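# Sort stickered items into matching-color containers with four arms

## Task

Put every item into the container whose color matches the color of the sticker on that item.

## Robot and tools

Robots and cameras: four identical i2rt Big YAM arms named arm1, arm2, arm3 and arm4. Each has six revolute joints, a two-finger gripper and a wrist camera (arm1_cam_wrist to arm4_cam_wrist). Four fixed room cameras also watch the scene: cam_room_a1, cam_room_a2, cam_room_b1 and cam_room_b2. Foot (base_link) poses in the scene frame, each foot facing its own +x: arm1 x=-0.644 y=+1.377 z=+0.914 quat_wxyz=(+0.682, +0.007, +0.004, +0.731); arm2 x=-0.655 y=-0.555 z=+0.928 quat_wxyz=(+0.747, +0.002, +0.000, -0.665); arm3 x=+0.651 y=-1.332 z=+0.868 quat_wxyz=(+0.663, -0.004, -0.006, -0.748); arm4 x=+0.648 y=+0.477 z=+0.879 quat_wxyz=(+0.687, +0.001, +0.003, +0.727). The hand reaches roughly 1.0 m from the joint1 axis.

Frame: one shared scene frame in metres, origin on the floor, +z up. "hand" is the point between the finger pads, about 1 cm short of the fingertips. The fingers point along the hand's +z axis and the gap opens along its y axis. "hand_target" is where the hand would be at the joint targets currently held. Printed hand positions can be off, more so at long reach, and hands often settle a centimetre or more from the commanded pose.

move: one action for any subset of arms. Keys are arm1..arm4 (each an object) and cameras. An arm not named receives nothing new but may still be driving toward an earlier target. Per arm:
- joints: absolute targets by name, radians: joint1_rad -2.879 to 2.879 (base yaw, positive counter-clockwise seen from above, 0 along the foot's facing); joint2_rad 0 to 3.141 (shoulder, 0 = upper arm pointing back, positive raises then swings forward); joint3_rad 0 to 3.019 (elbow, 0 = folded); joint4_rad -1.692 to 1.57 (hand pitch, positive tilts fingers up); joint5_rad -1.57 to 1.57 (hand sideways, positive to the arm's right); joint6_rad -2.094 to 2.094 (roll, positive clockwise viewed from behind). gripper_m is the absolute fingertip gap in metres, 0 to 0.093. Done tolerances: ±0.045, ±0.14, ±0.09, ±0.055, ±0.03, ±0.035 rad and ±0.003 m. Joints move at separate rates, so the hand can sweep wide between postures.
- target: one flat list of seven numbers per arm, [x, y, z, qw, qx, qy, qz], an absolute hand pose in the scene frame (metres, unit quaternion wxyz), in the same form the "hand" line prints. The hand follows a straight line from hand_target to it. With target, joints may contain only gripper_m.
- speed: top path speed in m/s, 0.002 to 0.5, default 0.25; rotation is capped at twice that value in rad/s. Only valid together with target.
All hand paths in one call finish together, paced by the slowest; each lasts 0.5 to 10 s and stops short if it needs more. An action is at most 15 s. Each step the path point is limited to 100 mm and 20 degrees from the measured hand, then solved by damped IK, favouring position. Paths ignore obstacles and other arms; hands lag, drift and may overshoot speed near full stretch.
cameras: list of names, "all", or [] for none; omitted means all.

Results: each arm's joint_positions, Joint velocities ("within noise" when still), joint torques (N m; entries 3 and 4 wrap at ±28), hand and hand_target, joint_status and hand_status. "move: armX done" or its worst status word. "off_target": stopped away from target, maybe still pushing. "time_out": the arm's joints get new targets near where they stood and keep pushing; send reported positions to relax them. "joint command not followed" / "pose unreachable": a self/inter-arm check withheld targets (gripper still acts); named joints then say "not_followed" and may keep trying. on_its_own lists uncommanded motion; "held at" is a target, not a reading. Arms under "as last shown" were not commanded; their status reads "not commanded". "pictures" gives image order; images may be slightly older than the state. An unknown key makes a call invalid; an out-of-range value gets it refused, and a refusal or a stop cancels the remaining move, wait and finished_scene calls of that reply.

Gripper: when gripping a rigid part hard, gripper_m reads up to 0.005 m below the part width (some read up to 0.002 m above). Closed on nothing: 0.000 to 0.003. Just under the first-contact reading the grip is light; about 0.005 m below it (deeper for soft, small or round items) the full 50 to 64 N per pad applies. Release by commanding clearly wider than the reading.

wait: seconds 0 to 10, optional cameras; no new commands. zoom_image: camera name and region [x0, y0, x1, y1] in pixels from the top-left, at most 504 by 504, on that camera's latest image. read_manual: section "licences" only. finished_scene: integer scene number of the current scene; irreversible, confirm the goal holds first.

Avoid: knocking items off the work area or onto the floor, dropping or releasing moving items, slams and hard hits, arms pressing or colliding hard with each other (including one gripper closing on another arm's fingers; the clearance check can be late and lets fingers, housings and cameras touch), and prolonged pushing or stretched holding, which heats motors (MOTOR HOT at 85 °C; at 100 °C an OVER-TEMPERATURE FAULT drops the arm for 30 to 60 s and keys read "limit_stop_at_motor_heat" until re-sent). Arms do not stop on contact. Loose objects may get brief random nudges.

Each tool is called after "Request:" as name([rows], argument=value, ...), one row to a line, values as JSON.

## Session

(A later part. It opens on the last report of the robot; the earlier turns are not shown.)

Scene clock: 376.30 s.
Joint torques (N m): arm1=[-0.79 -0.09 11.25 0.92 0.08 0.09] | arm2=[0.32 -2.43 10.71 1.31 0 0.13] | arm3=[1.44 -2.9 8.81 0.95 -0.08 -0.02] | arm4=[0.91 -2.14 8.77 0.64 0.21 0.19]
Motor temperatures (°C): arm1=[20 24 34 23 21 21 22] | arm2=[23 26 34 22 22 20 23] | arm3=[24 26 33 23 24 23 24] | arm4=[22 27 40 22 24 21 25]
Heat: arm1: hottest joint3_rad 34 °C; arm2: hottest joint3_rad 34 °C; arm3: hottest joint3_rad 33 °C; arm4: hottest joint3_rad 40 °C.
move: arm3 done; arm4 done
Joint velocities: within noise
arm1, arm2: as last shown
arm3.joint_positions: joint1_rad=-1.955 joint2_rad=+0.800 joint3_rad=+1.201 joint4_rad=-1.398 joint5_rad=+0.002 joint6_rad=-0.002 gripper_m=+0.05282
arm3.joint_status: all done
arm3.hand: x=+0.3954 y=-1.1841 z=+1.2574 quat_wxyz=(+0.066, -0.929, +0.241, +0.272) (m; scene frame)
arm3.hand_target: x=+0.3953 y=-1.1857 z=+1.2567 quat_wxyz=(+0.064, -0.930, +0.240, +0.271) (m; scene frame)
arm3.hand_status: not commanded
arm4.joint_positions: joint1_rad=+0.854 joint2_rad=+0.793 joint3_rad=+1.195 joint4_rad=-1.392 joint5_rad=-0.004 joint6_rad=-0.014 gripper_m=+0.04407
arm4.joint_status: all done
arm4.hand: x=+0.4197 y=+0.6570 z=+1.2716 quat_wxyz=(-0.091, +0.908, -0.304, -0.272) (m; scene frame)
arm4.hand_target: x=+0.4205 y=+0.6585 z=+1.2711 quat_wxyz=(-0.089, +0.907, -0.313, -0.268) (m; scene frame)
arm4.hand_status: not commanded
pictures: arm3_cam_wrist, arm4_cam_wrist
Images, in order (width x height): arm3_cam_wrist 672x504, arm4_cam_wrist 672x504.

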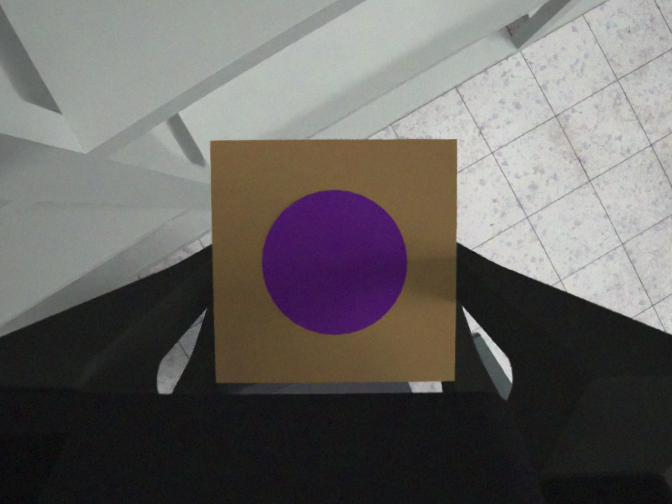

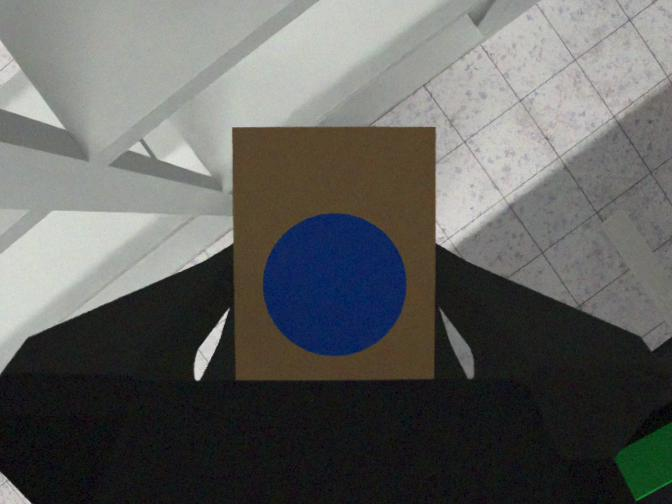

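Request:
move(arm3={"joints": {"joint1_rad": -0.2}}, arm4={"joints": {"joint1_rad": -0.4}}, cameras=[])

Request:
move(arm3={"joints": {"joint1_rad": 1.6}}, arm4={"joints": {"joint1_rad": -1.74}}, cameras=["arm3_cam_wrist", "arm4_cam_wrist"])

Scene clock: 387.43 s.
Joint torques (N m): arm1=[-0.97 0.32 11.17 0.88 0.07 0.12] | arm2=[0.32 -2.43 10.7 1.31 0.01 0.13] | arm3=[1.96 -2.55 8.81 1.05 0.11 -0.03] | arm4=[1.2 -2.37 8.9 0.7 0.07 0.16]
Motor temperatures (°C): arm1=[20 24 34 23 21 21 22] | arm2=[23 25 34 22 22 20 23] | arm3=[24 26 33 23 24 23 24] | arm4=[22 26 40 22 24 21 26]
Heat: arm1: hottest joint3_rad 34 °C; arm2: hottest joint3_rad 34 °C; arm3: hottest joint3_rad 33 °C; arm4: hottest joint3_rad 40 °C.
move: arm3 done; arm4 done
Joint velocities: within noise
arm1, arm2: as last shown
arm3.joint_positions: joint1_rad=-0.210 joint2_rad=+0.800 joint3_rad=+1.201 joint4_rad=-1.398 joint5_rad=-0.002 joint6_rad=-0.002 gripper_m=+0.05282
arm3.joint_status: all done
arm3.hand: x=+0.5556 y=-1.6024 z=+1.2633 quat_wxyz=(-0.171, -0.779, -0.557, +0.233) (m; scene frame)
arm3.hand_target: x=+0.5582 y=-1.6025 z=+1.2626 quat_wxyz=(-0.171, -0.777, -0.560, +0.232) (m; scene frame)
arm3.hand_status: not commanded
arm4.joint_positions: joint1_rad=-0.398 joint2_rad=+0.794 joint3_rad=+1.195 joint4_rad=-1.392 joint5_rad=+0.000 joint6_rad=-0.012 gripper_m=+0.04408
arm4.joint_status: all done
arm4.hand: x=+0.7477 y=+0.7528 z=+1.2696 quat_wxyz=(-0.232, +0.557, -0.780, -0.164) (m; scene frame)
arm4.hand_target: x=+0.7484 y=+0.7529 z=+1.2691 quat_wxyz=(-0.228, +0.552, -0.785, -0.162) (m; scene frame)
arm4.hand_status: not commanded
pictures: none
No camera images: "cameras" was empty.

Scene clock: 389.33 s.
Joint torques (N m): arm1=[-0.85 0.21 11.36 0.81 0.07 0.07] | arm2=[0.26 -2.37 10.7 1.28 0.01 0.12] | arm3=[1.9 -2.61 8.8 0.99 0.09 -0.02] | arm4=[0.56 -1.85 8.84 0.79 0.1 0.15]
Motor temperatures (°C): arm1=[20 24 34 23 21 21 22] | arm2=[23 25 34 22 22 20 23] | arm3=[24 26 33 23 24 23 24] | arm4=[22 26 40 22 24 21 26]
Heat: arm1: hottest joint3_rad 34 °C; arm2: hottest joint3_rad 34 °C; arm3: hottest joint3_rad 33 °C; arm4: hottest joint3_rad 40 °C.
move: arm3 done; arm4 done
Joint velocities: within noise
arm1, arm2: as last shown
arm3.joint_positions: joint1_rad=+1.589 joint2_rad=+0.801 joint3_rad=+1.201 joint4_rad=-1.398 joint5_rad=-0.001 joint6_rad=-0.002 gripper_m=+0.05282
arm3.joint_status: all done
arm3.hand: x=+0.9411 y=-1.3562 z=+1.2603 quat_wxyz=(-0.283, -0.046, -0.958, +0.021) (m; scene frame)
arm3.hand_target: x=+0.9406 y=-1.3534 z=+1.2596 quat_wxyz=(-0.282, -0.042, -0.958, +0.020) (m; scene frame)
arm3.hand_status: not commanded
arm4.joint_positions: joint1_rad=-1.738 joint2_rad=+0.794 joint3_rad=+1.195 joint4_rad=-1.392 joint5_rad=+0.001 joint6_rad=-0.011 gripper_m=+0.04410
arm4.joint_status: all done
arm4.hand: x=+0.9391 y=+0.4458 z=+1.2696 quat_wxyz=(-0.283, -0.048, -0.958, +0.019) (m; scene frame)
arm4.hand_target: x=+0.9392 y=+0.4454 z=+1.2693 quat_wxyz=(-0.279, -0.054, -0.959, +0.018) (m; scene frame)
arm4.hand_status: not commanded
pictures: arm3_cam_wrist, arm4_cam_wrist
Images, in order (width x height): arm3_cam_wrist 672x504, arm4_cam_wrist 672x504.

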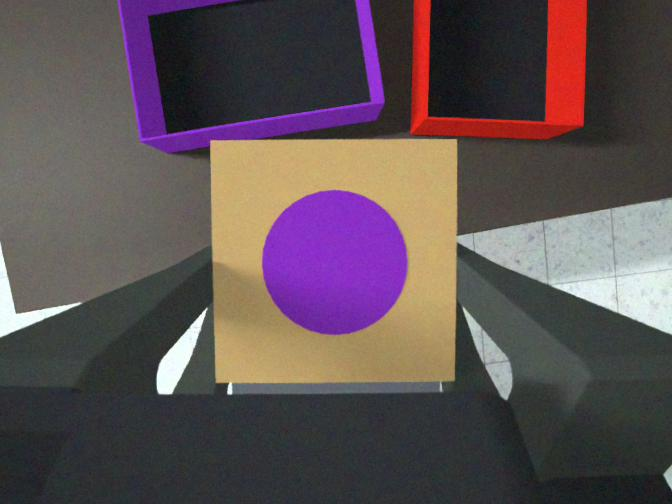

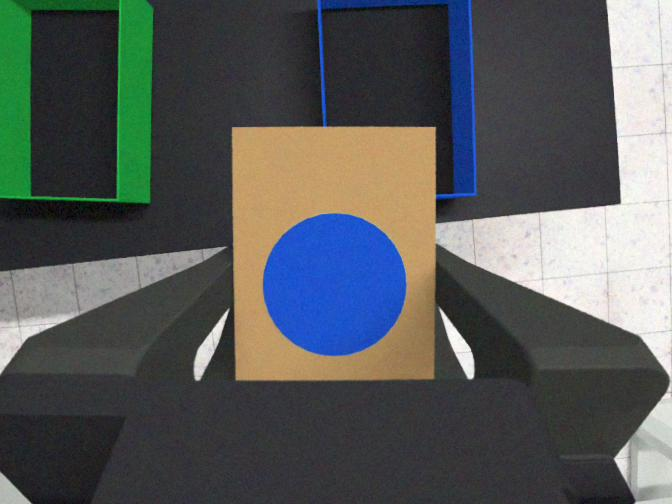

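Request:
move(arm3={"target": [1.18, -1.275, 1.02, 0.3003, -0.0250, 0.9534, 0.0079], "speed": 0.15}, arm4={"target": [1.10, 0.35, 1.02, 0.3003, 0.0499, 0.9524, -0.0157], "speed": 0.15}, cameras=["arm3_cam_wrist", "arm4_cam_wrist"])

Scene clock: 421.27 s.
Joint torques (N m): arm1=[-0.91 0.32 11.43 1.02 0.04 0.07] | arm2=[0.44 -2.26 10.71 1.26 0.01 0.13] | arm3=[2.02 -13.92 10.99 1.78 -0.04 -0.04] | arm4=[0.21 -9.99 8.59 1.54 -0.13 -0.11]
Motor temperatures (°C): arm1=[20 24 35 23 21 21 22] | arm2=[23 25 35 22 22 20 23] | arm3=[24 25 32 23 24 23 24] | arm4=[22 24 39 22 24 21 26]
Heat: arm1: hottest joint3_rad 35 °C; arm2: hottest joint3_rad 35 °C; arm3: hottest joint3_rad 32 °C; arm4: hottest joint3_rad 39 °C.
move: arm3 off_target; arm4 done
Joint velocities: within noise
arm1, arm2: as last shown
arm3.joint_positions: joint1_rad=+1.789 joint2_rad=+1.455 joint3_rad=+0.988 joint4_rad=-0.545 joint5_rad=+0.024 joint6_rad=+0.055 gripper_m=+0.05282
arm3.joint_status: not commanded
arm3.hand: x=+1.1656 y=-1.2843 z=+1.0011 quat_wxyz=(-0.276, +0.019, -0.961, -0.003) (m; scene frame)
arm3.hand_target: x=+1.1792 y=-1.2751 z=+1.0204 quat_wxyz=(-0.300, +0.025, -0.953, -0.008) (m; scene frame)
arm3.hand_status: off_target (0.026 m and 3.1 deg from the pose sent, 0.348 m and 9.0 deg at the start)
arm4.joint_positions: joint1_rad=-1.942 joint2_rad=+1.299 joint3_rad=+0.839 joint4_rad=-0.525 joint5_rad=-0.123 joint6_rad=-0.161 gripper_m=+0.04410
arm4.joint_status: not commanded
arm4.hand: x=+1.0952 y=+0.3541 z=+1.0177 quat_wxyz=(-0.292, -0.055, -0.955, +0.012) (m; scene frame)
arm4.hand_target: x=+1.0999 y=+0.3501 z=+1.0200 quat_wxyz=(-0.300, -0.050, -0.952, +0.016) (m; scene frame)
arm4.hand_status: done (0.007 m and 1.2 deg from the pose sent, 0.312 m and 2.1 deg at the start)
pictures: arm3_cam_wrist, arm4_cam_wrist
Images, in order (width x height): arm3_cam_wrist 672x504, arm4_cam_wrist 672x504.

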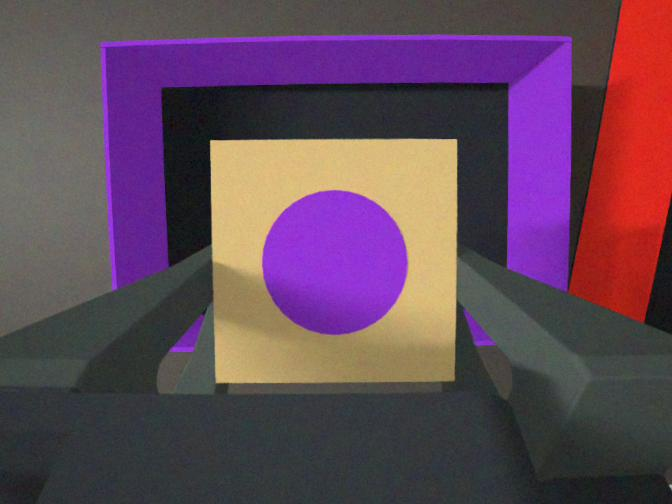

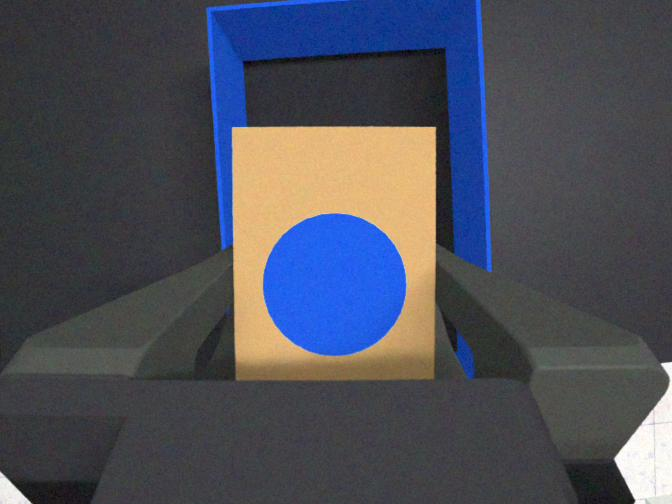

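Request:
move(arm3={"target": [1.210, -1.274, 0.96, 0.3048, -0.0208, 0.9522, 0.0066], "speed": 0.1}, arm4={"target": [1.130, 0.333, 0.95, 0.3130, 0.0331, 0.9491, -0.0109], "speed": 0.1}, cameras=["arm3_cam_wrist", "arm4_cam_wrist"])

Scene clock: 441.10 s.
Joint torques (N m): arm1=[-1.2 -0.03 11.33 0.98 0.04 0.08] | arm2=[0.38 -2.37 10.7 1.31 0 0.13] | arm3=[1.96 -14.8 9.72 1.85 0.15 0.02] | arm4=[0.38 -11.69 7.36 1.72 -0.14 -0.08]
Motor temperatures (°C): arm1=[20 24 35 23 21 21 22] | arm2=[23 25 35 22 22 20 23] | arm3=[24 25 33 23 24 23 25] | arm4=[22 24 36 22 24 21 26]
Heat: arm1: hottest joint3_rad 35 °C; arm2: hottest joint3_rad 35 °C; arm3: hottest joint3_rad 33 °C; arm4: hottest joint3_rad 36 °C.
move: arm3 off_target; arm4 done
Joint velocities: within noise
arm1.joint_positions: joint1_rad=-1.206 joint2_rad=+0.796 joint3_rad=+1.241 joint4_rad=-1.491 joint5_rad=-0.007 joint6_rad=-0.001 gripper_m=+0.09297
arm1.joint_status: not commanded
arm1.hand: x=-0.3898 y=+1.4916 z=+1.3108 quat_wxyz=(-0.246, +0.208, -0.945, -0.062) (m; scene frame)
arm1.hand_target: x=-0.3907 y=+1.4929 z=+1.3128 quat_wxyz=(-0.243, +0.209, -0.945, -0.062) (m; scene frame)
arm1.hand_status: not commanded
arm2.joint_positions: joint1_rad=+0.105 joint2_rad=+0.792 joint3_rad=+1.247 joint4_rad=-1.488 joint5_rad=+0.003 joint6_rad=-0.007 gripper_m=+0.09294
arm2.joint_status: not commanded
arm2.hand: x=-0.5968 y=-0.8236 z=+1.3320 quat_wxyz=(-0.206, -0.600, -0.755, +0.166) (m; scene frame)
arm2.hand_target: x=-0.5982 y=-0.8234 z=+1.3297 quat_wxyz=(-0.199, -0.606, -0.753, +0.161) (m; scene frame)
arm2.hand_status: not commanded
arm3.joint_positions: joint1_rad=+1.789 joint2_rad=+1.600 joint3_rad=+0.988 joint4_rad=-0.376 joint5_rad=+0.024 joint6_rad=+0.055 gripper_m=+0.05282
arm3.joint_status: not commanded
arm3.hand: x=+1.1973 y=-1.2820 z=+0.9494 quat_wxyz=(-0.287, +0.019, -0.958, -0.004) (m; scene frame)
arm3.hand_target: x=+1.2095 y=-1.2740 z=+0.9602 quat_wxyz=(-0.305, +0.021, -0.952, -0.007) (m; scene frame)
arm3.hand_status: off_target (0.018 m and 2.1 deg from the pose sent, 0.061 m and 3.5 deg at the start)
arm4.joint_positions: joint1_rad=-1.968 joint2_rad=+1.495 joint3_rad=+0.816 joint4_rad=-0.281 joint5_rad=-0.164 joint6_rad=-0.208 gripper_m=+0.04410
arm4.joint_status: not commanded
arm4.hand: x=+1.1268 y=+0.3371 z=+0.9513 quat_wxyz=(-0.308, -0.038, -0.951, +0.008) (m; scene frame)
arm4.hand_target: x=+1.1299 y=+0.3330 z=+0.9501 quat_wxyz=(-0.313, -0.033, -0.949, +0.011) (m; scene frame)
arm4.hand_status: done (0.005 m and 0.9 deg from the pose sent, 0.079 m and 3.6 deg at the start)
pictures: arm3_cam_wrist, arm4_cam_wrist
Images, in order (width x height): arm3_cam_wrist 672x504, arm4_cam_wrist 672x504.

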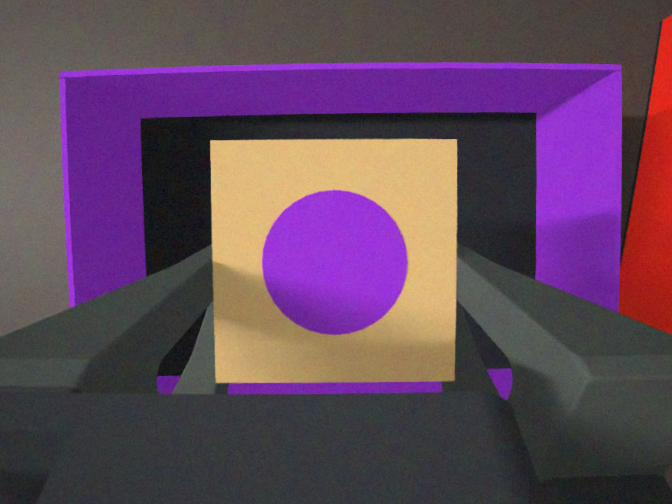

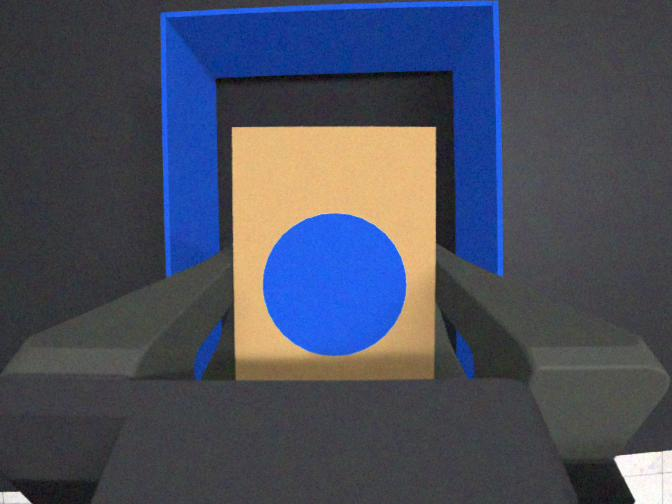

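Request:
move(arm3={"target": [1.210, -1.274, 0.865, 0.3048, -0.0208, 0.9522, 0.0066], "speed": 0.08}, arm4={"target": [1.130, 0.333, 0.86, 0.3130, 0.0331, 0.9491, -0.0109], "speed": 0.08}, cameras=["arm3_cam_wrist", "arm4_cam_wrist"])

Scene clock: 449.83 s.
Joint torques (N m): arm1=[-1.08 0.15 11.28 0.91 0.05 0.06] | arm2=[0.38 -2.43 10.71 1.29 0.01 0.13] | arm3=[2.2 -15.97 6.41 1.94 0.16 0.02] | arm4=[0.15 -12.34 5.78 1.59 -0.14 -0.1]
Motor temperatures (°C): arm1=[20 24 35 23 21 21 22] | arm2=[23 25 35 22 22 20 23] | arm3=[24 25 33 23 24 23 25] | arm4=[22 24 36 22 24 21 26]
Heat: arm1: hottest joint3_rad 35 °C; arm2: hottest joint3_rad 35 °C; arm3: hottest joint3_rad 33 °C; arm4: hottest joint3_rad 36 °C.
move: arm3 done; arm4 done
Joint velocities: within noise
arm1, arm2: as last shown
arm3.joint_positions: joint1_rad=+1.789 joint2_rad=+1.780 joint3_rad=+0.932 joint4_rad=-0.116 joint5_rad=+0.026 joint6_rad=+0.056 gripper_m=+0.05282
arm3.joint_status: not commanded
arm3.hand: x=+1.2084 y=-1.2821 z=+0.8655 quat_wxyz=(-0.299, +0.018, -0.954, -0.004) (m; scene frame)
arm3.hand_target: x=+1.2098 y=-1.2740 z=+0.8650 quat_wxyz=(-0.305, +0.021, -0.952, -0.007) (m; scene frame)
arm3.hand_status: done (0.008 m and 0.8 deg from the pose sent, 0.086 m and 2.1 deg at the start)
arm4.joint_positions: joint1_rad=-1.968 joint2_rad=+1.703 joint3_rad=+0.746 joint4_rad=+0.001 joint5_rad=-0.164 joint6_rad=-0.209 gripper_m=+0.04410
arm4.joint_status: not commanded
arm4.hand: x=+1.1279 y=+0.3363 z=+0.8630 quat_wxyz=(-0.309, -0.038, -0.950, +0.008) (m; scene frame)
arm4.hand_target: x=+1.1299 y=+0.3330 z=+0.8601 quat_wxyz=(-0.313, -0.033, -0.949, +0.011) (m; scene frame)
arm4.hand_status: done (0.005 m and 0.7 deg from the pose sent, 0.091 m and 0.9 deg at the start)
pictures: arm3_cam_wrist, arm4_cam_wrist
Images, in order (width x height): arm3_cam_wrist 672x504, arm4_cam_wrist 672x504.

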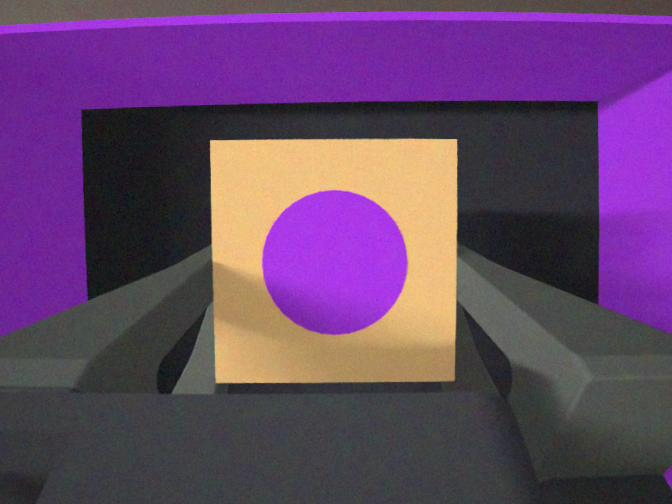

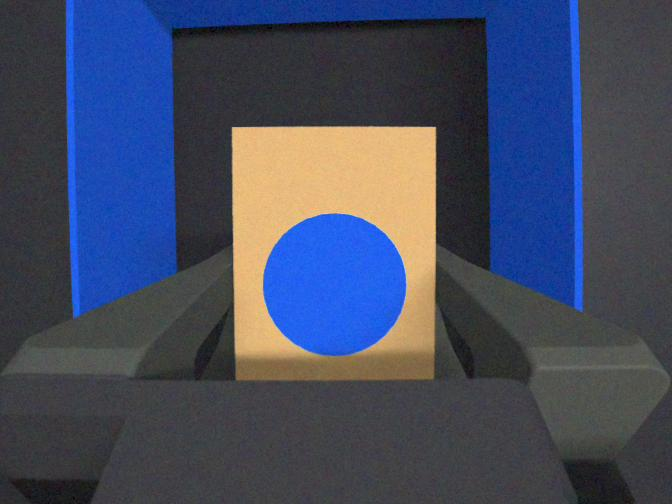

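Request:
move(arm3={"target": [1.204, -1.273, 0.80, 0.3048, -0.0208, 0.9522, 0.0066], "speed": 0.07}, arm4={"target": [1.130, 0.333, 0.795, 0.3130, 0.0331, 0.9491, -0.0109], "speed": 0.07}, cameras=[])

Request:
move(arm3={"target": [1.204, -1.273, 0.77, 0.3048, -0.0208, 0.9522, 0.0066], "speed": 0.05}, arm4={"target": [1.130, 0.333, 0.765, 0.3130, 0.0331, 0.9491, -0.0109], "speed": 0.05}, cameras=["arm3_cam_wrist", "arm4_cam_wrist"])

Scene clock: 457.33 s.
Joint torques (N m): arm1=[-0.85 -0.03 11.28 0.77 0.04 0.1] | arm2=[0.44 -2.37 10.73 1.28 0 0.13] | arm3=[2.14 -16.38 5.14 1.98 0.16 0.02] | arm4=[0.5 -13.51 4.31 1.55 -0.13 -0.11]
Motor temperatures (°C): arm1=[20 24 35 23 21 21 22] | arm2=[23 25 35 22 22 20 23] | arm3=[24 25 32 23 24 23 25] | arm4=[22 24 35 22 24 21 26]
Heat: arm1: hottest joint3_rad 35 °C; arm2: hottest joint3_rad 35 °C; arm3: hottest joint3_rad 32 °C; arm4: hottest joint3_rad 35 °C.
move: arm3 done; arm4 done
Joint velocities: within noise
arm1, arm2: as last shown
arm3.joint_positions: joint1_rad=+1.795 joint2_rad=+1.923 joint3_rad=+0.898 joint4_rad=+0.063 joint5_rad=+0.029 joint6_rad=+0.061 gripper_m=+0.05282
arm3.joint_status: not commanded
arm3.hand: x=+1.2036 y=-1.2808 z=+0.8016 quat_wxyz=(-0.300, +0.018, -0.954, -0.004) (m; scene frame)
arm3.hand_target: x=+1.2039 y=-1.2732 z=+0.8000 quat_wxyz=(-0.305, +0.021, -0.952, -0.007) (m; scene frame)
arm3.hand_status: done (0.008 m and 0.7 deg from the pose sent, 0.066 m and 0.8 deg at the start)
arm4.joint_positions: joint1_rad=-1.968 joint2_rad=+1.889 joint3_rad=+0.737 joint4_rad=+0.196 joint5_rad=-0.164 joint6_rad=-0.209 gripper_m=+0.04410
arm4.joint_status: not commanded
arm4.hand: x=+1.1288 y=+0.3356 z=+0.7985 quat_wxyz=(-0.310, -0.038, -0.950, +0.009) (m; scene frame)
arm4.hand_target: x=+1.1298 y=+0.3330 z=+0.7949 quat_wxyz=(-0.313, -0.033, -0.949, +0.011) (m; scene frame)
arm4.hand_status: done (0.005 m and 0.7 deg from the pose sent, 0.068 m and 0.7 deg at the start)
pictures: none
No camera images: "cameras" was empty.

Scene clock: 458.53 s.
Joint torques (N m): arm1=[-1.03 0.21 11.18 0.85 0.03 0.08] | arm2=[0.38 -2.43 10.73 1.31 0 0.12] | arm3=[2.14 -16.62 4.81 1.94 0.17 0.02] | arm4=[0.44 -13.68 4.15 1.73 -0.12 -0.08]
Motor temperatures (°C): arm1=[20 24 35 23 21 21 22] | arm2=[23 25 35 22 22 20 23] | arm3=[24 25 32 23 24 23 25] | arm4=[22 24 35 22 24 21 26]
Heat: arm1: hottest joint3_rad 35 °C; arm2: hottest joint3_rad 35 °C; arm3: hottest joint3_rad 32 °C; arm4: hottest joint3_rad 35 °C.
move: arm3 done; arm4 done
Joint velocities: within noise
arm1, arm2: as last shown
arm3.joint_positions: joint1_rad=+1.795 joint2_rad=+2.000 joint3_rad=+0.898 joint4_rad=+0.139 joint5_rad=+0.030 joint6_rad=+0.062 gripper_m=+0.05282
arm3.joint_status: not commanded
arm3.hand: x=+1.2026 y=-1.2810 z=+0.7713 quat_wxyz=(-0.299, +0.018, -0.954, -0.004) (m; scene frame)
arm3.hand_target: x=+1.2039 y=-1.2730 z=+0.7701 quat_wxyz=(-0.305, +0.021, -0.952, -0.007) (m; scene frame)
arm3.hand_status: done (0.008 m and 0.8 deg from the pose sent, 0.033 m and 0.7 deg at the start)
arm4.joint_positions: joint1_rad=-1.968 joint2_rad=+1.978 joint3_rad=+0.737 joint4_rad=+0.280 joint5_rad=-0.164 joint6_rad=-0.209 gripper_m=+0.04410
arm4.joint_status: not commanded
arm4.hand: x=+1.1256 y=+0.3366 z=+0.7678 quat_wxyz=(-0.307, -0.038, -0.951, +0.008) (m; scene frame)
arm4.hand_target: x=+1.1299 y=+0.3330 z=+0.7651 quat_wxyz=(-0.313, -0.033, -0.949, +0.011) (m; scene frame)
arm4.hand_status: done (0.006 m and 0.9 deg from the pose sent, 0.034 m and 0.7 deg at the start)
pictures: arm3_cam_wrist, arm4_cam_wrist
Images, in order (width x height): arm3_cam_wrist 672x504, arm4_cam_wrist 672x504.

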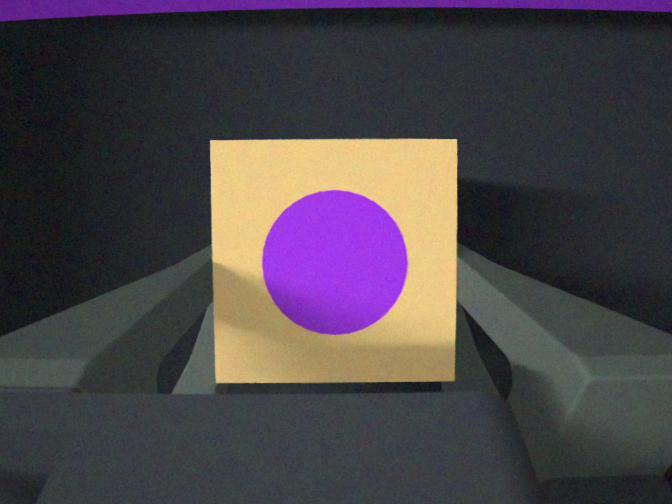

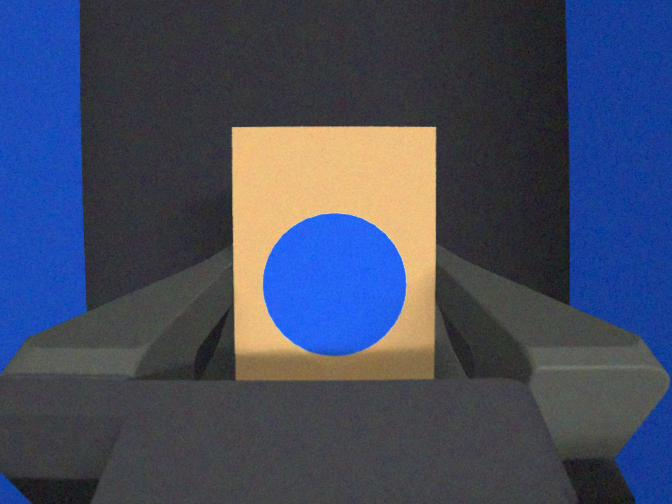

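Request:
move(arm3={"target": [1.204, -1.273, 0.752, 0.3048, -0.0208, 0.9522, 0.0066], "speed": 0.04}, arm4={"target": [1.130, 0.333, 0.748, 0.3130, 0.0331, 0.9491, -0.0109], "speed": 0.04}, cameras=[])

Request:
move(arm3={"target": [1.204, -1.273, 0.738, 0.3048, -0.0208, 0.9522, 0.0066], "speed": 0.03}, arm4={"target": [1.130, 0.333, 0.735, 0.3130, 0.0331, 0.9491, -0.0109], "speed": 0.03}, cameras=["arm3_cam_wrist", "arm4_cam_wrist"])

Scene clock: 465.03 s.
Joint torques (N m): arm1=[-0.73 0.38 11.23 0.87 0.07 0.12] | arm2=[0.44 -2.37 10.71 1.29 0 0.13] | arm3=[2.14 -14.97 4.96 1.69 0.15 0.01] | arm4=[0.44 -13.8 4.25 1.61 -0.12 -0.06]
Motor temperatures (°C): arm1=[20 24 35 23 21 21 22] | arm2=[23 25 35 22 22 20 23] | arm3=[24 25 31 23 24 23 25] | arm4=[22 24 35 22 24 21 27]
Heat: arm1: hottest joint3_rad 35 °C; arm2: hottest joint3_rad 35 °C; arm3: hottest joint3_rad 31 °C; arm4: hottest joint3_rad 35 °C.
move: arm3 off_target; arm4 done
Joint velocities: within noise
arm1, arm2: as last shown
arm3.joint_positions: joint1_rad=+1.796 joint2_rad=+2.026 joint3_rad=+0.898 joint4_rad=+0.188 joint5_rad=+0.030 joint6_rad=+0.063 gripper_m=+0.05282
arm3.joint_status: not commanded
arm3.hand: x=+1.2064 y=-1.2806 z=+0.7643 quat_wxyz=(-0.311, +0.017, -0.950, -0.005) (m; scene frame)
arm3.hand_target: x=+1.2036 y=-1.2731 z=+0.7523 quat_wxyz=(-0.305, +0.021, -0.952, -0.007) (m; scene frame)
arm3.hand_status: off_target (0.015 m and 0.8 deg from the pose sent, 0.021 m and 0.8 deg at the start)
arm4.joint_positions: joint1_rad=-1.968 joint2_rad=+2.029 joint3_rad=+0.737 joint4_rad=+0.325 joint5_rad=-0.164 joint6_rad=-0.209 gripper_m=+0.04410
arm4.joint_status: not commanded
arm4.hand: x=+1.1218 y=+0.3378 z=+0.7495 quat_wxyz=(-0.304, -0.038, -0.952, +0.007) (m; scene frame)
arm4.hand_target: x=+1.1297 y=+0.3330 z=+0.7482 quat_wxyz=(-0.313, -0.033, -0.949, +0.011) (m; scene frame)
arm4.hand_status: done (0.010 m and 1.3 deg from the pose sent, 0.021 m and 0.9 deg at the start)
pictures: none
No camera images: "cameras" was empty.

Scene clock: 466.00 s.
Joint torques (N m): arm1=[-1.2 0.62 11.29 0.91 0.06 0.09] | arm2=[0.44 -2.37 10.69 1.29 0.01 0.13] | arm3=[2.02 -12.92 5.15 1.25 0.12 0.01] | arm4=[0.21 -14.27 4.38 1.51 -0.11 -0.05]
Motor temperatures (°C): arm1=[20 24 35 23 21 21 22] | arm2=[23 25 35 22 22 20 23] | arm3=[24 25 31 23 24 23 25] | arm4=[22 24 34 22 24 21 27]
Heat: arm1: hottest joint3_rad 35 °C; arm2: hottest joint3_rad 35 °C; arm3: hottest joint3_rad 31 °C; arm4: hottest joint3_rad 34 °C.
move: arm3 off_target; arm4 off_target
Joint velocities: within noise
arm1, arm2: as last shown
arm3.joint_positions: joint1_rad=+1.796 joint2_rad=+2.038 joint3_rad=+0.898 joint4_rad=+0.231 joint5_rad=+0.032 joint6_rad=+0.063 gripper_m=+0.05282
arm3.joint_status: not commanded
arm3.hand: x=+1.2119 y=-1.2803 z=+0.7641 quat_wxyz=(-0.325, +0.017, -0.946, -0.006) (m; scene frame)
arm3.hand_target: x=+1.2028 y=-1.2734 z=+0.7392 quat_wxyz=(-0.305, +0.021, -0.952, -0.006) (m; scene frame)
arm3.hand_status: off_target (0.028 m and 2.5 deg from the pose sent, 0.027 m and 0.8 deg at the start)
arm4.joint_positions: joint1_rad=-1.968 joint2_rad=+2.066 joint3_rad=+0.739 joint4_rad=+0.358 joint5_rad=-0.164 joint6_rad=-0.210 gripper_m=+0.04410
arm4.joint_status: not commanded
arm4.hand: x=+1.1198 y=+0.3385 z=+0.7373 quat_wxyz=(-0.303, -0.038, -0.952, +0.007) (m; scene frame)
arm4.hand_target: x=+1.1295 y=+0.3331 z=+0.7352 quat_wxyz=(-0.313, -0.033, -0.949, +0.011) (m; scene frame)
arm4.hand_status: off_target (0.012 m and 1.3 deg from the pose sent, 0.017 m and 1.3 deg at the start)
pictures: arm3_cam_wrist, arm4_cam_wrist
Images, in order (width x height): arm3_cam_wrist 672x504, arm4_cam_wrist 672x504.

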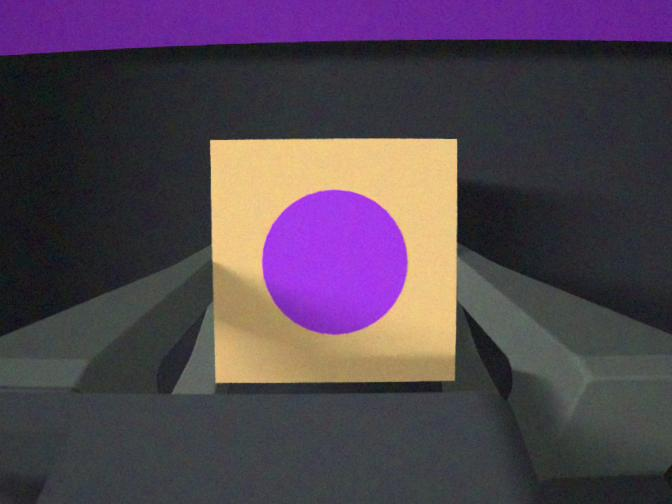

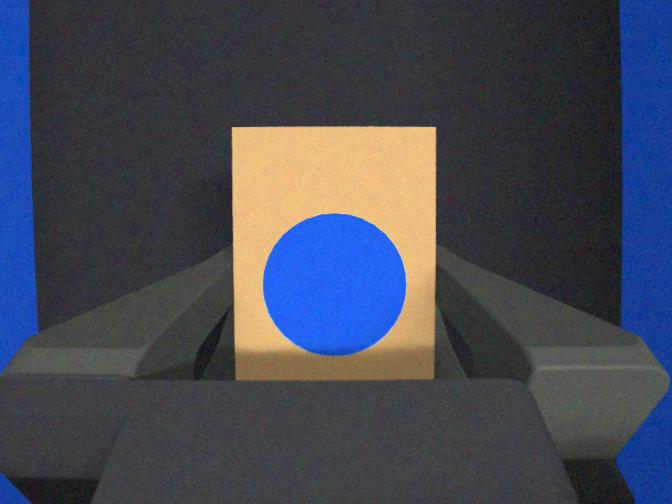

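Request:
move(arm3={"target": [1.206, -1.273, 0.762, 0.3048, -0.0208, 0.9522, 0.0066], "speed": 0.04}, arm4={"target": [1.132, 0.332, 0.720, 0.3130, 0.0331, 0.9491, -0.0109], "speed": 0.03}, cameras=["arm4_cam_wrist"])

Scene clock: 470.93 s.
Joint torques (N m): arm1=[-1.03 0.38 11.26 0.8 0.05 0.08] | arm2=[0.32 -2.26 10.7 1.32 0.01 0.13] | arm3=[1.96 -17.08 5.29 0.39 0.09 0] | arm4=[0.21 -12.1 3.93 1.39 -0.12 -0.04]
Motor temperatures (°C): arm1=[20 24 35 23 21 21 22] | arm2=[23 25 35 22 22 20 23] | arm3=[24 25 31 23 24 23 25] | arm4=[22 24 34 22 24 21 27]
Heat: arm1: hottest joint3_rad 35 °C; arm2: hottest joint3_rad 35 °C; arm3: hottest joint3_rad 31 °C; arm4: hottest joint3_rad 34 °C.
move: arm3 done; arm4 off_target
Joint velocities: within noise
arm1, arm2: as last shown
arm3.joint_positions: joint1_rad=+1.796 joint2_rad=+2.028 joint3_rad=+0.898 joint4_rad=+0.192 joint5_rad=+0.032 joint6_rad=+0.063 gripper_m=+0.05282
arm3.joint_status: not commanded
arm3.hand: x=+1.2069 y=-1.2808 z=+0.7639 quat_wxyz=(-0.312, +0.017, -0.950, -0.004) (m; scene frame)
arm3.hand_target: x=+1.2060 y=-1.2731 z=+0.7621 quat_wxyz=(-0.305, +0.021, -0.952, -0.006) (m; scene frame)
arm3.hand_status: done (0.008 m and 1.0 deg from the pose sent, 0.010 m and 2.5 deg at the start)
arm4.joint_positions: joint1_rad=-1.968 joint2_rad=+2.090 joint3_rad=+0.762 joint4_rad=+0.400 joint5_rad=-0.164 joint6_rad=-0.210 gripper_m=+0.04410
arm4.joint_status: not commanded
arm4.hand: x=+1.1339 y=+0.3335 z=+0.7372 quat_wxyz=(-0.322, -0.035, -0.946, +0.013) (m; scene frame)
arm4.hand_target: x=+1.1313 y=+0.3322 z=+0.7205 quat_wxyz=(-0.313, -0.033, -0.949, +0.011) (m; scene frame)
arm4.hand_status: off_target (0.017 m and 1.1 deg from the pose sent, 0.022 m and 1.3 deg at the start)
pictures: arm4_cam_wrist
Images, in order (width x height): arm4_cam_wrist 672x504.

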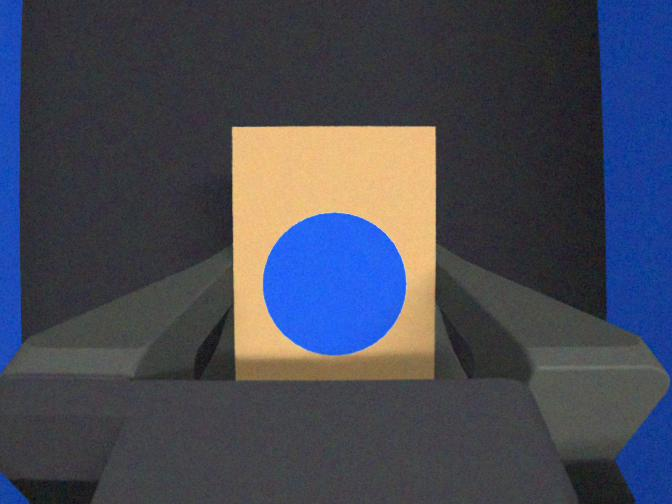

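Request:
move(arm4={"target": [1.130, 0.333, 0.737, 0.3130, 0.0331, 0.9491, -0.0109], "speed": 0.04}, cameras=[])

Request:
move(arm3={"joints": {"gripper_m": 0.093}}, arm4={"joints": {"gripper_m": 0.093}}, cameras=["arm3_cam_wrist", "arm4_cam_wrist"])

Scene clock: 475.30 s.
Joint torques (N m): arm1=[-1.2 0.09 11.3 1.06 0.05 0.07] | arm2=[0.5 -2.55 10.73 1.26 0 0.13] | arm3=[1.96 -17.32 5.3 0.42 0.1 0.01] | arm4=[0.09 -16.26 2.81 0.44 -0.11 -0.06]
Motor temperatures (°C): arm1=[20 24 35 23 21 21 22] | arm2=[23 25 35 22 22 20 23] | arm3=[24 25 30 23 24 23 25] | arm4=[22 24 33 22 24 21 27]
Heat: arm1: hottest joint3_rad 35 °C; arm2: hottest joint3_rad 35 °C; arm3: hottest joint3_rad 30 °C; arm4: hottest joint3_rad 33 °C.
move: arm4 done
Joint velocities: within noise
arm1, arm2: as last shown
arm3.joint_positions: joint1_rad=+1.796 joint2_rad=+2.028 joint3_rad=+0.898 joint4_rad=+0.191 joint5_rad=+0.032 joint6_rad=+0.064 gripper_m=+0.05282
arm3.joint_status: not commanded
arm3.hand: x=+1.2068 y=-1.2809 z=+0.7639 quat_wxyz=(-0.311, +0.016, -0.950, -0.004) (m; scene frame)
arm3.hand_target: x=+1.2059 y=-1.2731 z=+0.7620 quat_wxyz=(-0.305, +0.021, -0.952, -0.007) (m; scene frame)
arm3.hand_status: not commanded
arm4.joint_positions: joint1_rad=-1.968 joint2_rad=+2.087 joint3_rad=+0.762 joint4_rad=+0.391 joint5_rad=-0.164 joint6_rad=-0.210 gripper_m=+0.04410
arm4.joint_status: not commanded
arm4.hand: x=+1.1329 y=+0.3338 z=+0.7372 quat_wxyz=(-0.319, -0.036, -0.947, +0.012) (m; scene frame)
arm4.hand_target: x=+1.1299 y=+0.3330 z=+0.7369 quat_wxyz=(-0.313, -0.033, -0.949, +0.011) (m; scene frame)
arm4.hand_status: done (0.003 m and 0.8 deg from the pose sent, 0.004 m and 1.1 deg at the start)
pictures: none
No camera images: "cameras" was empty.

Scene clock: 475.90 s.
Joint torques (N m): arm1=[-1.14 0.5 11.14 0.85 0.09 0.09] | arm2=[0.44 -2.37 10.67 1.28 0 0.13] | arm3=[2.14 -17.2 5.22 0.9 0.1 0] | arm4=[-0.03 -17.03 2.81 0.55 -0.01 -0.06]
Motor temperatures (°C): arm1=[20 24 35 23 21 21 22] | arm2=[23 25 35 22 22 20 23] | arm3=[24 25 30 23 24 23 25] | arm4=[22 24 33 22 24 21 27]
Heat: arm1: hottest joint3_rad 35 °C; arm2: hottest joint3_rad 35 °C; arm3: hottest joint3_rad 30 °C; arm4: hottest joint3_rad 33 °C.
move: arm3 done; arm4 done
Joint velocities: within noise
arm1.joint_positions: joint1_rad=-1.206 joint2_rad=+0.796 joint3_rad=+1.241 joint4_rad=-1.491 joint5_rad=-0.007 joint6_rad=-0.001 gripper_m=+0.09297
arm1.joint_status: not commanded
arm1.hand: x=-0.3898 y=+1.4916 z=+1.3108 quat_wxyz=(-0.246, +0.208, -0.945, -0.062) (m; scene frame)
arm1.hand_target: x=-0.3907 y=+1.4929 z=+1.3128 quat_wxyz=(-0.243, +0.209, -0.945, -0.062) (m; scene frame)
arm1.hand_status: not commanded
arm2.joint_positions: joint1_rad=+0.105 joint2_rad=+0.792 joint3_rad=+1.247 joint4_rad=-1.488 joint5_rad=+0.003 joint6_rad=-0.007 gripper_m=+0.09294
arm2.joint_status: not commanded
arm2.hand: x=-0.5968 y=-0.8236 z=+1.3320 quat_wxyz=(-0.206, -0.600, -0.755, +0.166) (m; scene frame)
arm2.hand_target: x=-0.5982 y=-0.8234 z=+1.3297 quat_wxyz=(-0.199, -0.606, -0.753, +0.161) (m; scene frame)
arm2.hand_status: not commanded
arm3.joint_positions: joint1_rad=+1.796 joint2_rad=+2.028 joint3_rad=+0.898 joint4_rad=+0.179 joint5_rad=+0.032 joint6_rad=+0.064 gripper_m=+0.09296
arm3.joint_status: all done
arm3.hand: x=+1.2045 y=-1.2811 z=+0.7622 quat_wxyz=(-0.306, +0.016, -0.952, -0.004) (m; scene frame)
arm3.hand_target: x=+1.2059 y=-1.2731 z=+0.7621 quat_wxyz=(-0.305, +0.021, -0.952, -0.006) (m; scene frame)
arm3.hand_status: not commanded
arm4.joint_positions: joint1_rad=-1.968 joint2_rad=+2.086 joint3_rad=+0.762 joint4_rad=+0.387 joint5_rad=-0.166 joint6_rad=-0.212 gripper_m=+0.09291
arm4.joint_status: all done
arm4.hand: x=+1.1325 y=+0.3343 z=+0.7371 quat_wxyz=(-0.318, -0.035, -0.947, +0.011) (m; scene frame)
arm4.hand_target: x=+1.1299 y=+0.3330 z=+0.7370 quat_wxyz=(-0.313, -0.033, -0.949, +0.011) (m; scene frame)
arm4.hand_status: not commanded
pictures: arm3_cam_wrist, arm4_cam_wrist
Images, in order (width x height): arm3_cam_wrist 672x504, arm4_cam_wrist 672x504.

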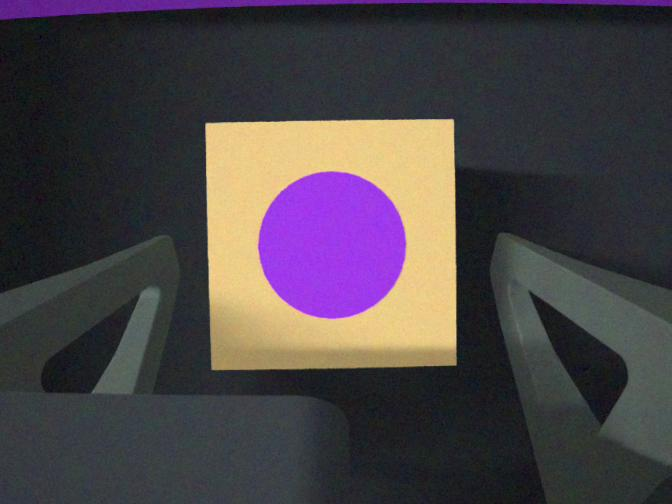

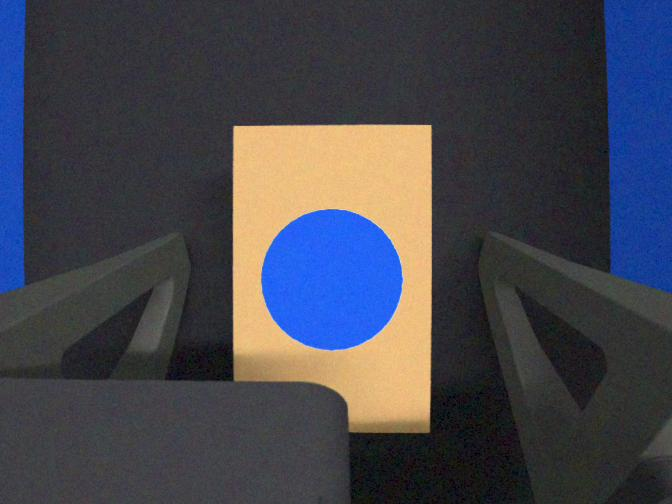

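Request:
move(arm3={"target": [1.196, -1.275, 0.93, 0.3048, -0.0208, 0.9522, 0.0066], "speed": 0.12}, arm4={"target": [1.12, 0.334, 0.93, 0.3130, 0.0331, 0.9491, -0.0109], "speed": 0.12}, cameras=["arm3_cam_wrist", "arm4_cam_wrist"])

Request:
move(arm3={"joints": {"joint2_rad": 0.8, "joint3_rad": 1.2, "joint4_rad": -1.4, "joint5_rad": 0, "joint6_rad": 0}}, arm4={"joints": {"joint2_rad": 0.8, "joint3_rad": 1.2, "joint4_rad": -1.4, "joint5_rad": 0, "joint6_rad": 0}}, cameras=["cam_room_a1", "cam_room_a2"])

Scene clock: 484.37 s.
Joint torques (N m): arm1=[-1.49 1.14 11.37 0.8 0.06 0.09] | arm2=[0.38 -2.37 10.66 1.28 0.01 0.12] | arm3=[1.49 -15.38 10.4 0.81 -0.04 -0.05] | arm4=[0.56 -12.92 9.24 0.38 -0.17 -0.09]
Motor temperatures (°C): arm1=[20 24 35 23 21 21 21] | arm2=[23 25 35 22 22 20 23] | arm3=[24 26 30 23 24 23 24] | arm4=[22 24 33 22 24 21 26]
Heat: arm1: hottest joint3_rad 35 °C; arm2: hottest joint3_rad 35 °C; arm3: hottest joint3_rad 30 °C; arm4: hottest joint3_rad 33 °C.
move: arm3 off_target; arm4 off_target
Joint velocities: within noise
arm1, arm2: as last shown
arm3.joint_positions: joint1_rad=+1.796 joint2_rad=+1.629 joint3_rad=+0.898 joint4_rad=-0.259 joint5_rad=+0.031 joint6_rad=+0.064 gripper_m=+0.09296
arm3.joint_status: not commanded
arm3.hand: x=+1.1796 y=-1.2815 z=+0.9115 quat_wxyz=(-0.287, +0.017, -0.958, -0.003) (m; scene frame)
arm3.hand_target: x=+1.1953 y=-1.2750 z=+0.9304 quat_wxyz=(-0.305, +0.021, -0.952, -0.007) (m; scene frame)
arm3.hand_status: off_target (0.025 m and 2.2 deg from the pose sent, 0.168 m and 0.6 deg at the start)
arm4.joint_positions: joint1_rad=-1.973 joint2_rad=+1.529 joint3_rad=+0.730 joint4_rad=-0.185 joint5_rad=-0.167 joint6_rad=-0.215 gripper_m=+0.09292
arm4.joint_status: not commanded
arm4.hand: x=+1.1045 y=+0.3429 z=+0.9125 quat_wxyz=(-0.297, -0.038, -0.954, +0.005) (m; scene frame)
arm4.hand_target: x=+1.1193 y=+0.3342 z=+0.9304 quat_wxyz=(-0.313, -0.033, -0.949, +0.011) (m; scene frame)
arm4.hand_status: off_target (0.025 m and 2.2 deg from the pose sent, 0.193 m and 0.6 deg at the start)
pictures: arm3_cam_wrist, arm4_cam_wrist
Images, in order (width x height): arm3_cam_wrist 672x504, arm4_cam_wrist 672x504.

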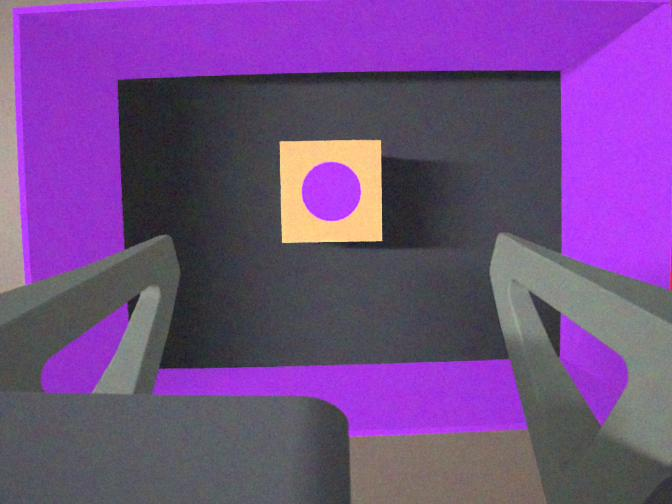

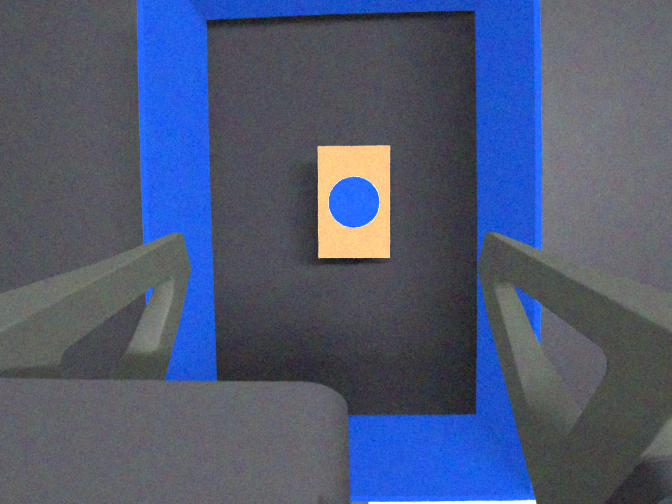

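Scene clock: 485.97 s.
Joint torques (N m): arm1=[-1.14 0.15 11.21 0.83 0.04 0.05] | arm2=[0.38 -2.37 10.67 1.25 0 0.13] | arm3=[1.73 -2.32 10.47 0.77 -0.05 -0.14] | arm4=[0.32 -2.78 8.9 0.49 0.19 0.19]
Motor temperatures (°C): arm1=[20 24 35 23 21 21 21] | arm2=[23 25 35 22 22 20 23] | arm3=[24 26 30 23 24 23 24] | arm4=[22 24 33 22 24 21 26]
Heat: arm1: hottest joint3_rad 35 °C; arm2: hottest joint3_rad 35 °C; arm3: hottest joint3_rad 30 °C; arm4: hottest joint3_rad 33 °C.
move: arm3 done; arm4 done
Joint velocities: within noise
arm1, arm2: as last shown
arm3.joint_positions: joint1_rad=+1.796 joint2_rad=+0.796 joint3_rad=+1.182 joint4_rad=-1.393 joint5_rad=+0.002 joint6_rad=+0.008 gripper_m=+0.09296
arm3.joint_status: all done
arm3.hand: x=+0.9396 y=-1.2970 z=+1.2521 quat_wxyz=(-0.278, +0.048, -0.959, -0.008) (m; scene frame)
arm3.hand_target: x=+0.9401 y=-1.2942 z=+1.2586 quat_wxyz=(-0.281, +0.056, -0.958, -0.009) (m; scene frame)
arm3.hand_status: not commanded
arm4.joint_positions: joint1_rad=-1.975 joint2_rad=+0.797 joint3_rad=+1.195 joint4_rad=-1.389 joint5_rad=-0.004 joint6_rad=-0.014 gripper_m=+0.09292
arm4.joint_status: all done
arm4.hand: x=+0.9248 y=+0.3793 z=+1.2694 quat_wxyz=(-0.280, -0.158, -0.946, +0.052) (m; scene frame)
arm4.hand_target: x=+0.9230 y=+0.3773 z=+1.2693 quat_wxyz=(-0.275, -0.168, -0.945, +0.051) (m; scene frame)
arm4.hand_status: not commanded
pictures: cam_room_a1, cam_room_a2
Images, in order (width x height): cam_room_a1 672x504, cam_room_a2 672x504.

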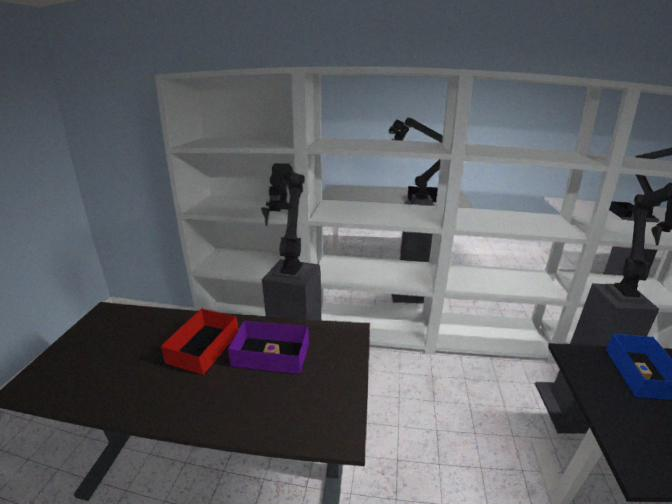

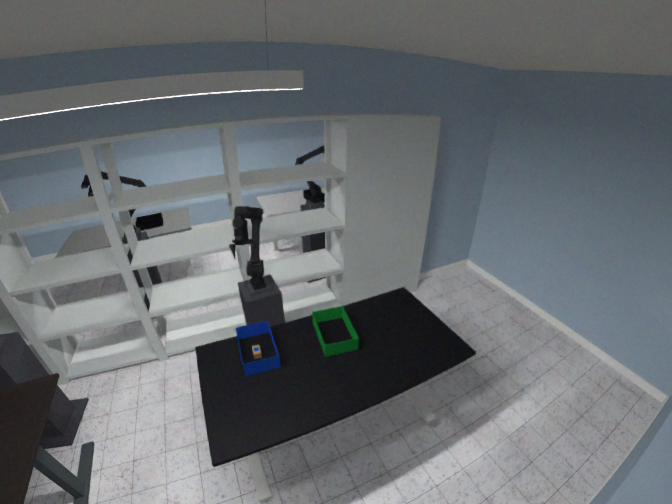

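Request:
move(cameras=["cam_room_b1", "cam_room_b2"])

Scene clock: 487.63 s.
Joint torques (N m): arm1=[-1.32 1.03 11.23 0.91 0.09 0.12] | arm2=[0.38 -2.43 10.71 1.28 0.01 0.13] | arm3=[1.79 -2.26 10.44 0.75 -0.06 -0.12] | arm4=[0.15 -1.85 8.65 0.5 0.2 0.16]
Motor temperatures (°C): arm1=[20 24 35 23 21 21 21] | arm2=[23 25 35 22 22 20 23] | arm3=[24 26 30 23 24 23 24] | arm4=[22 24 33 22 24 21 26]
Heat: arm1: hottest joint3_rad 35 °C; arm2: hottest joint3_rad 35 °C; arm3: hottest joint3_rad 30 °C; arm4: hottest joint3_rad 33 °C.
Joint velocities: within noise
arm1.joint_positions: joint1_rad=-1.206 joint2_rad=+0.796 joint3_rad=+1.241 joint4_rad=-1.491 joint5_rad=-0.007 joint6_rad=-0.001 gripper_m=+0.09297
arm1.joint_status: not commanded
arm1.hand: x=-0.3898 y=+1.4916 z=+1.3108 quat_wxyz=(-0.246, +0.208, -0.945, -0.062) (m; scene frame)
arm1.hand_target: x=-0.3907 y=+1.4929 z=+1.3128 quat_wxyz=(-0.243, +0.209, -0.945, -0.062) (m; scene frame)
arm1.hand_status: not commanded
arm2.joint_positions: joint1_rad=+0.105 joint2_rad=+0.792 joint3_rad=+1.247 joint4_rad=-1.488 joint5_rad=+0.003 joint6_rad=-0.007 gripper_m=+0.09294
arm2.joint_status: not commanded
arm2.hand: x=-0.5968 y=-0.8236 z=+1.3320 quat_wxyz=(-0.206, -0.600, -0.755, +0.166) (m; scene frame)
arm2.hand_target: x=-0.5982 y=-0.8234 z=+1.3297 quat_wxyz=(-0.199, -0.606, -0.753, +0.161) (m; scene frame)
arm2.hand_status: not commanded
arm3.joint_positions: joint1_rad=+1.796 joint2_rad=+0.796 joint3_rad=+1.182 joint4_rad=-1.393 joint5_rad=+0.002 joint6_rad=+0.008 gripper_m=+0.09296
arm3.joint_status: all done
arm3.hand: x=+0.9396 y=-1.2970 z=+1.2521 quat_wxyz=(-0.278, +0.048, -0.959, -0.008) (m; scene frame)
arm3.hand_target: x=+0.9401 y=-1.2942 z=+1.2586 quat_wxyz=(-0.281, +0.056, -0.958, -0.009) (m; scene frame)
arm3.hand_status: not commanded
arm4.joint_positions: joint1_rad=-1.975 joint2_rad=+0.797 joint3_rad=+1.195 joint4_rad=-1.389 joint5_rad=-0.004 joint6_rad=-0.014 gripper_m=+0.09292
arm4.joint_status: all done
arm4.hand: x=+0.9248 y=+0.3793 z=+1.2694 quat_wxyz=(-0.279, -0.158, -0.946, +0.052) (m; scene frame)
arm4.hand_target: x=+0.9229 y=+0.3773 z=+1.2693 quat_wxyz=(-0.275, -0.168, -0.945, +0.051) (m; scene frame)
arm4.hand_status: not commanded
pictures: cam_room_b1, cam_room_b2
Images, in order (width x height): cam_room_b1 672x504, cam_room_b2 672x504.

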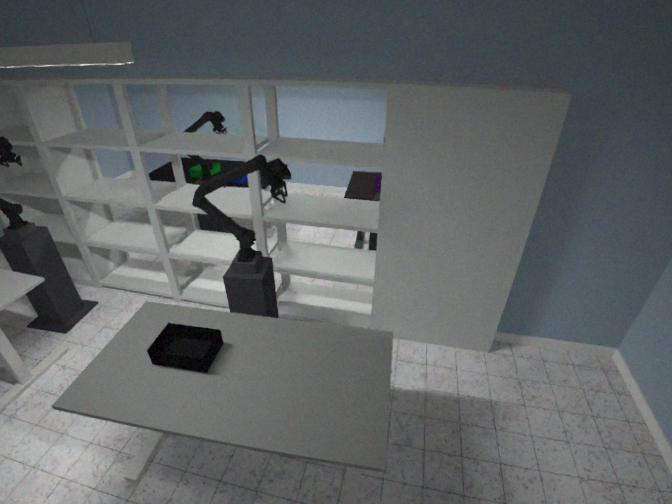

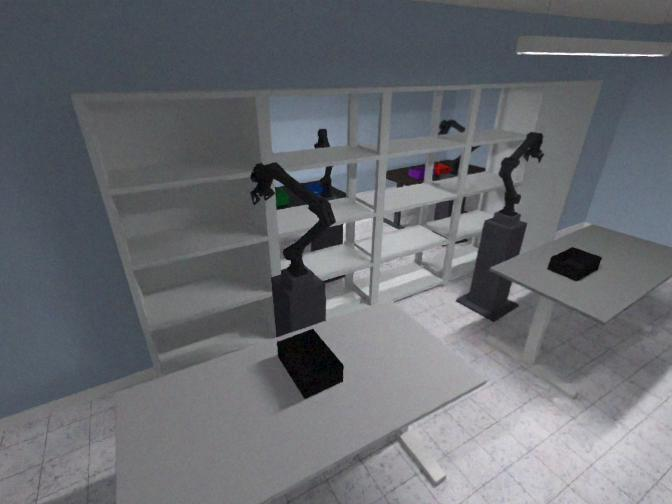

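Trays are empty, all done.

Request:
finished_scene(scene=2)

The scene is finished: the task was done.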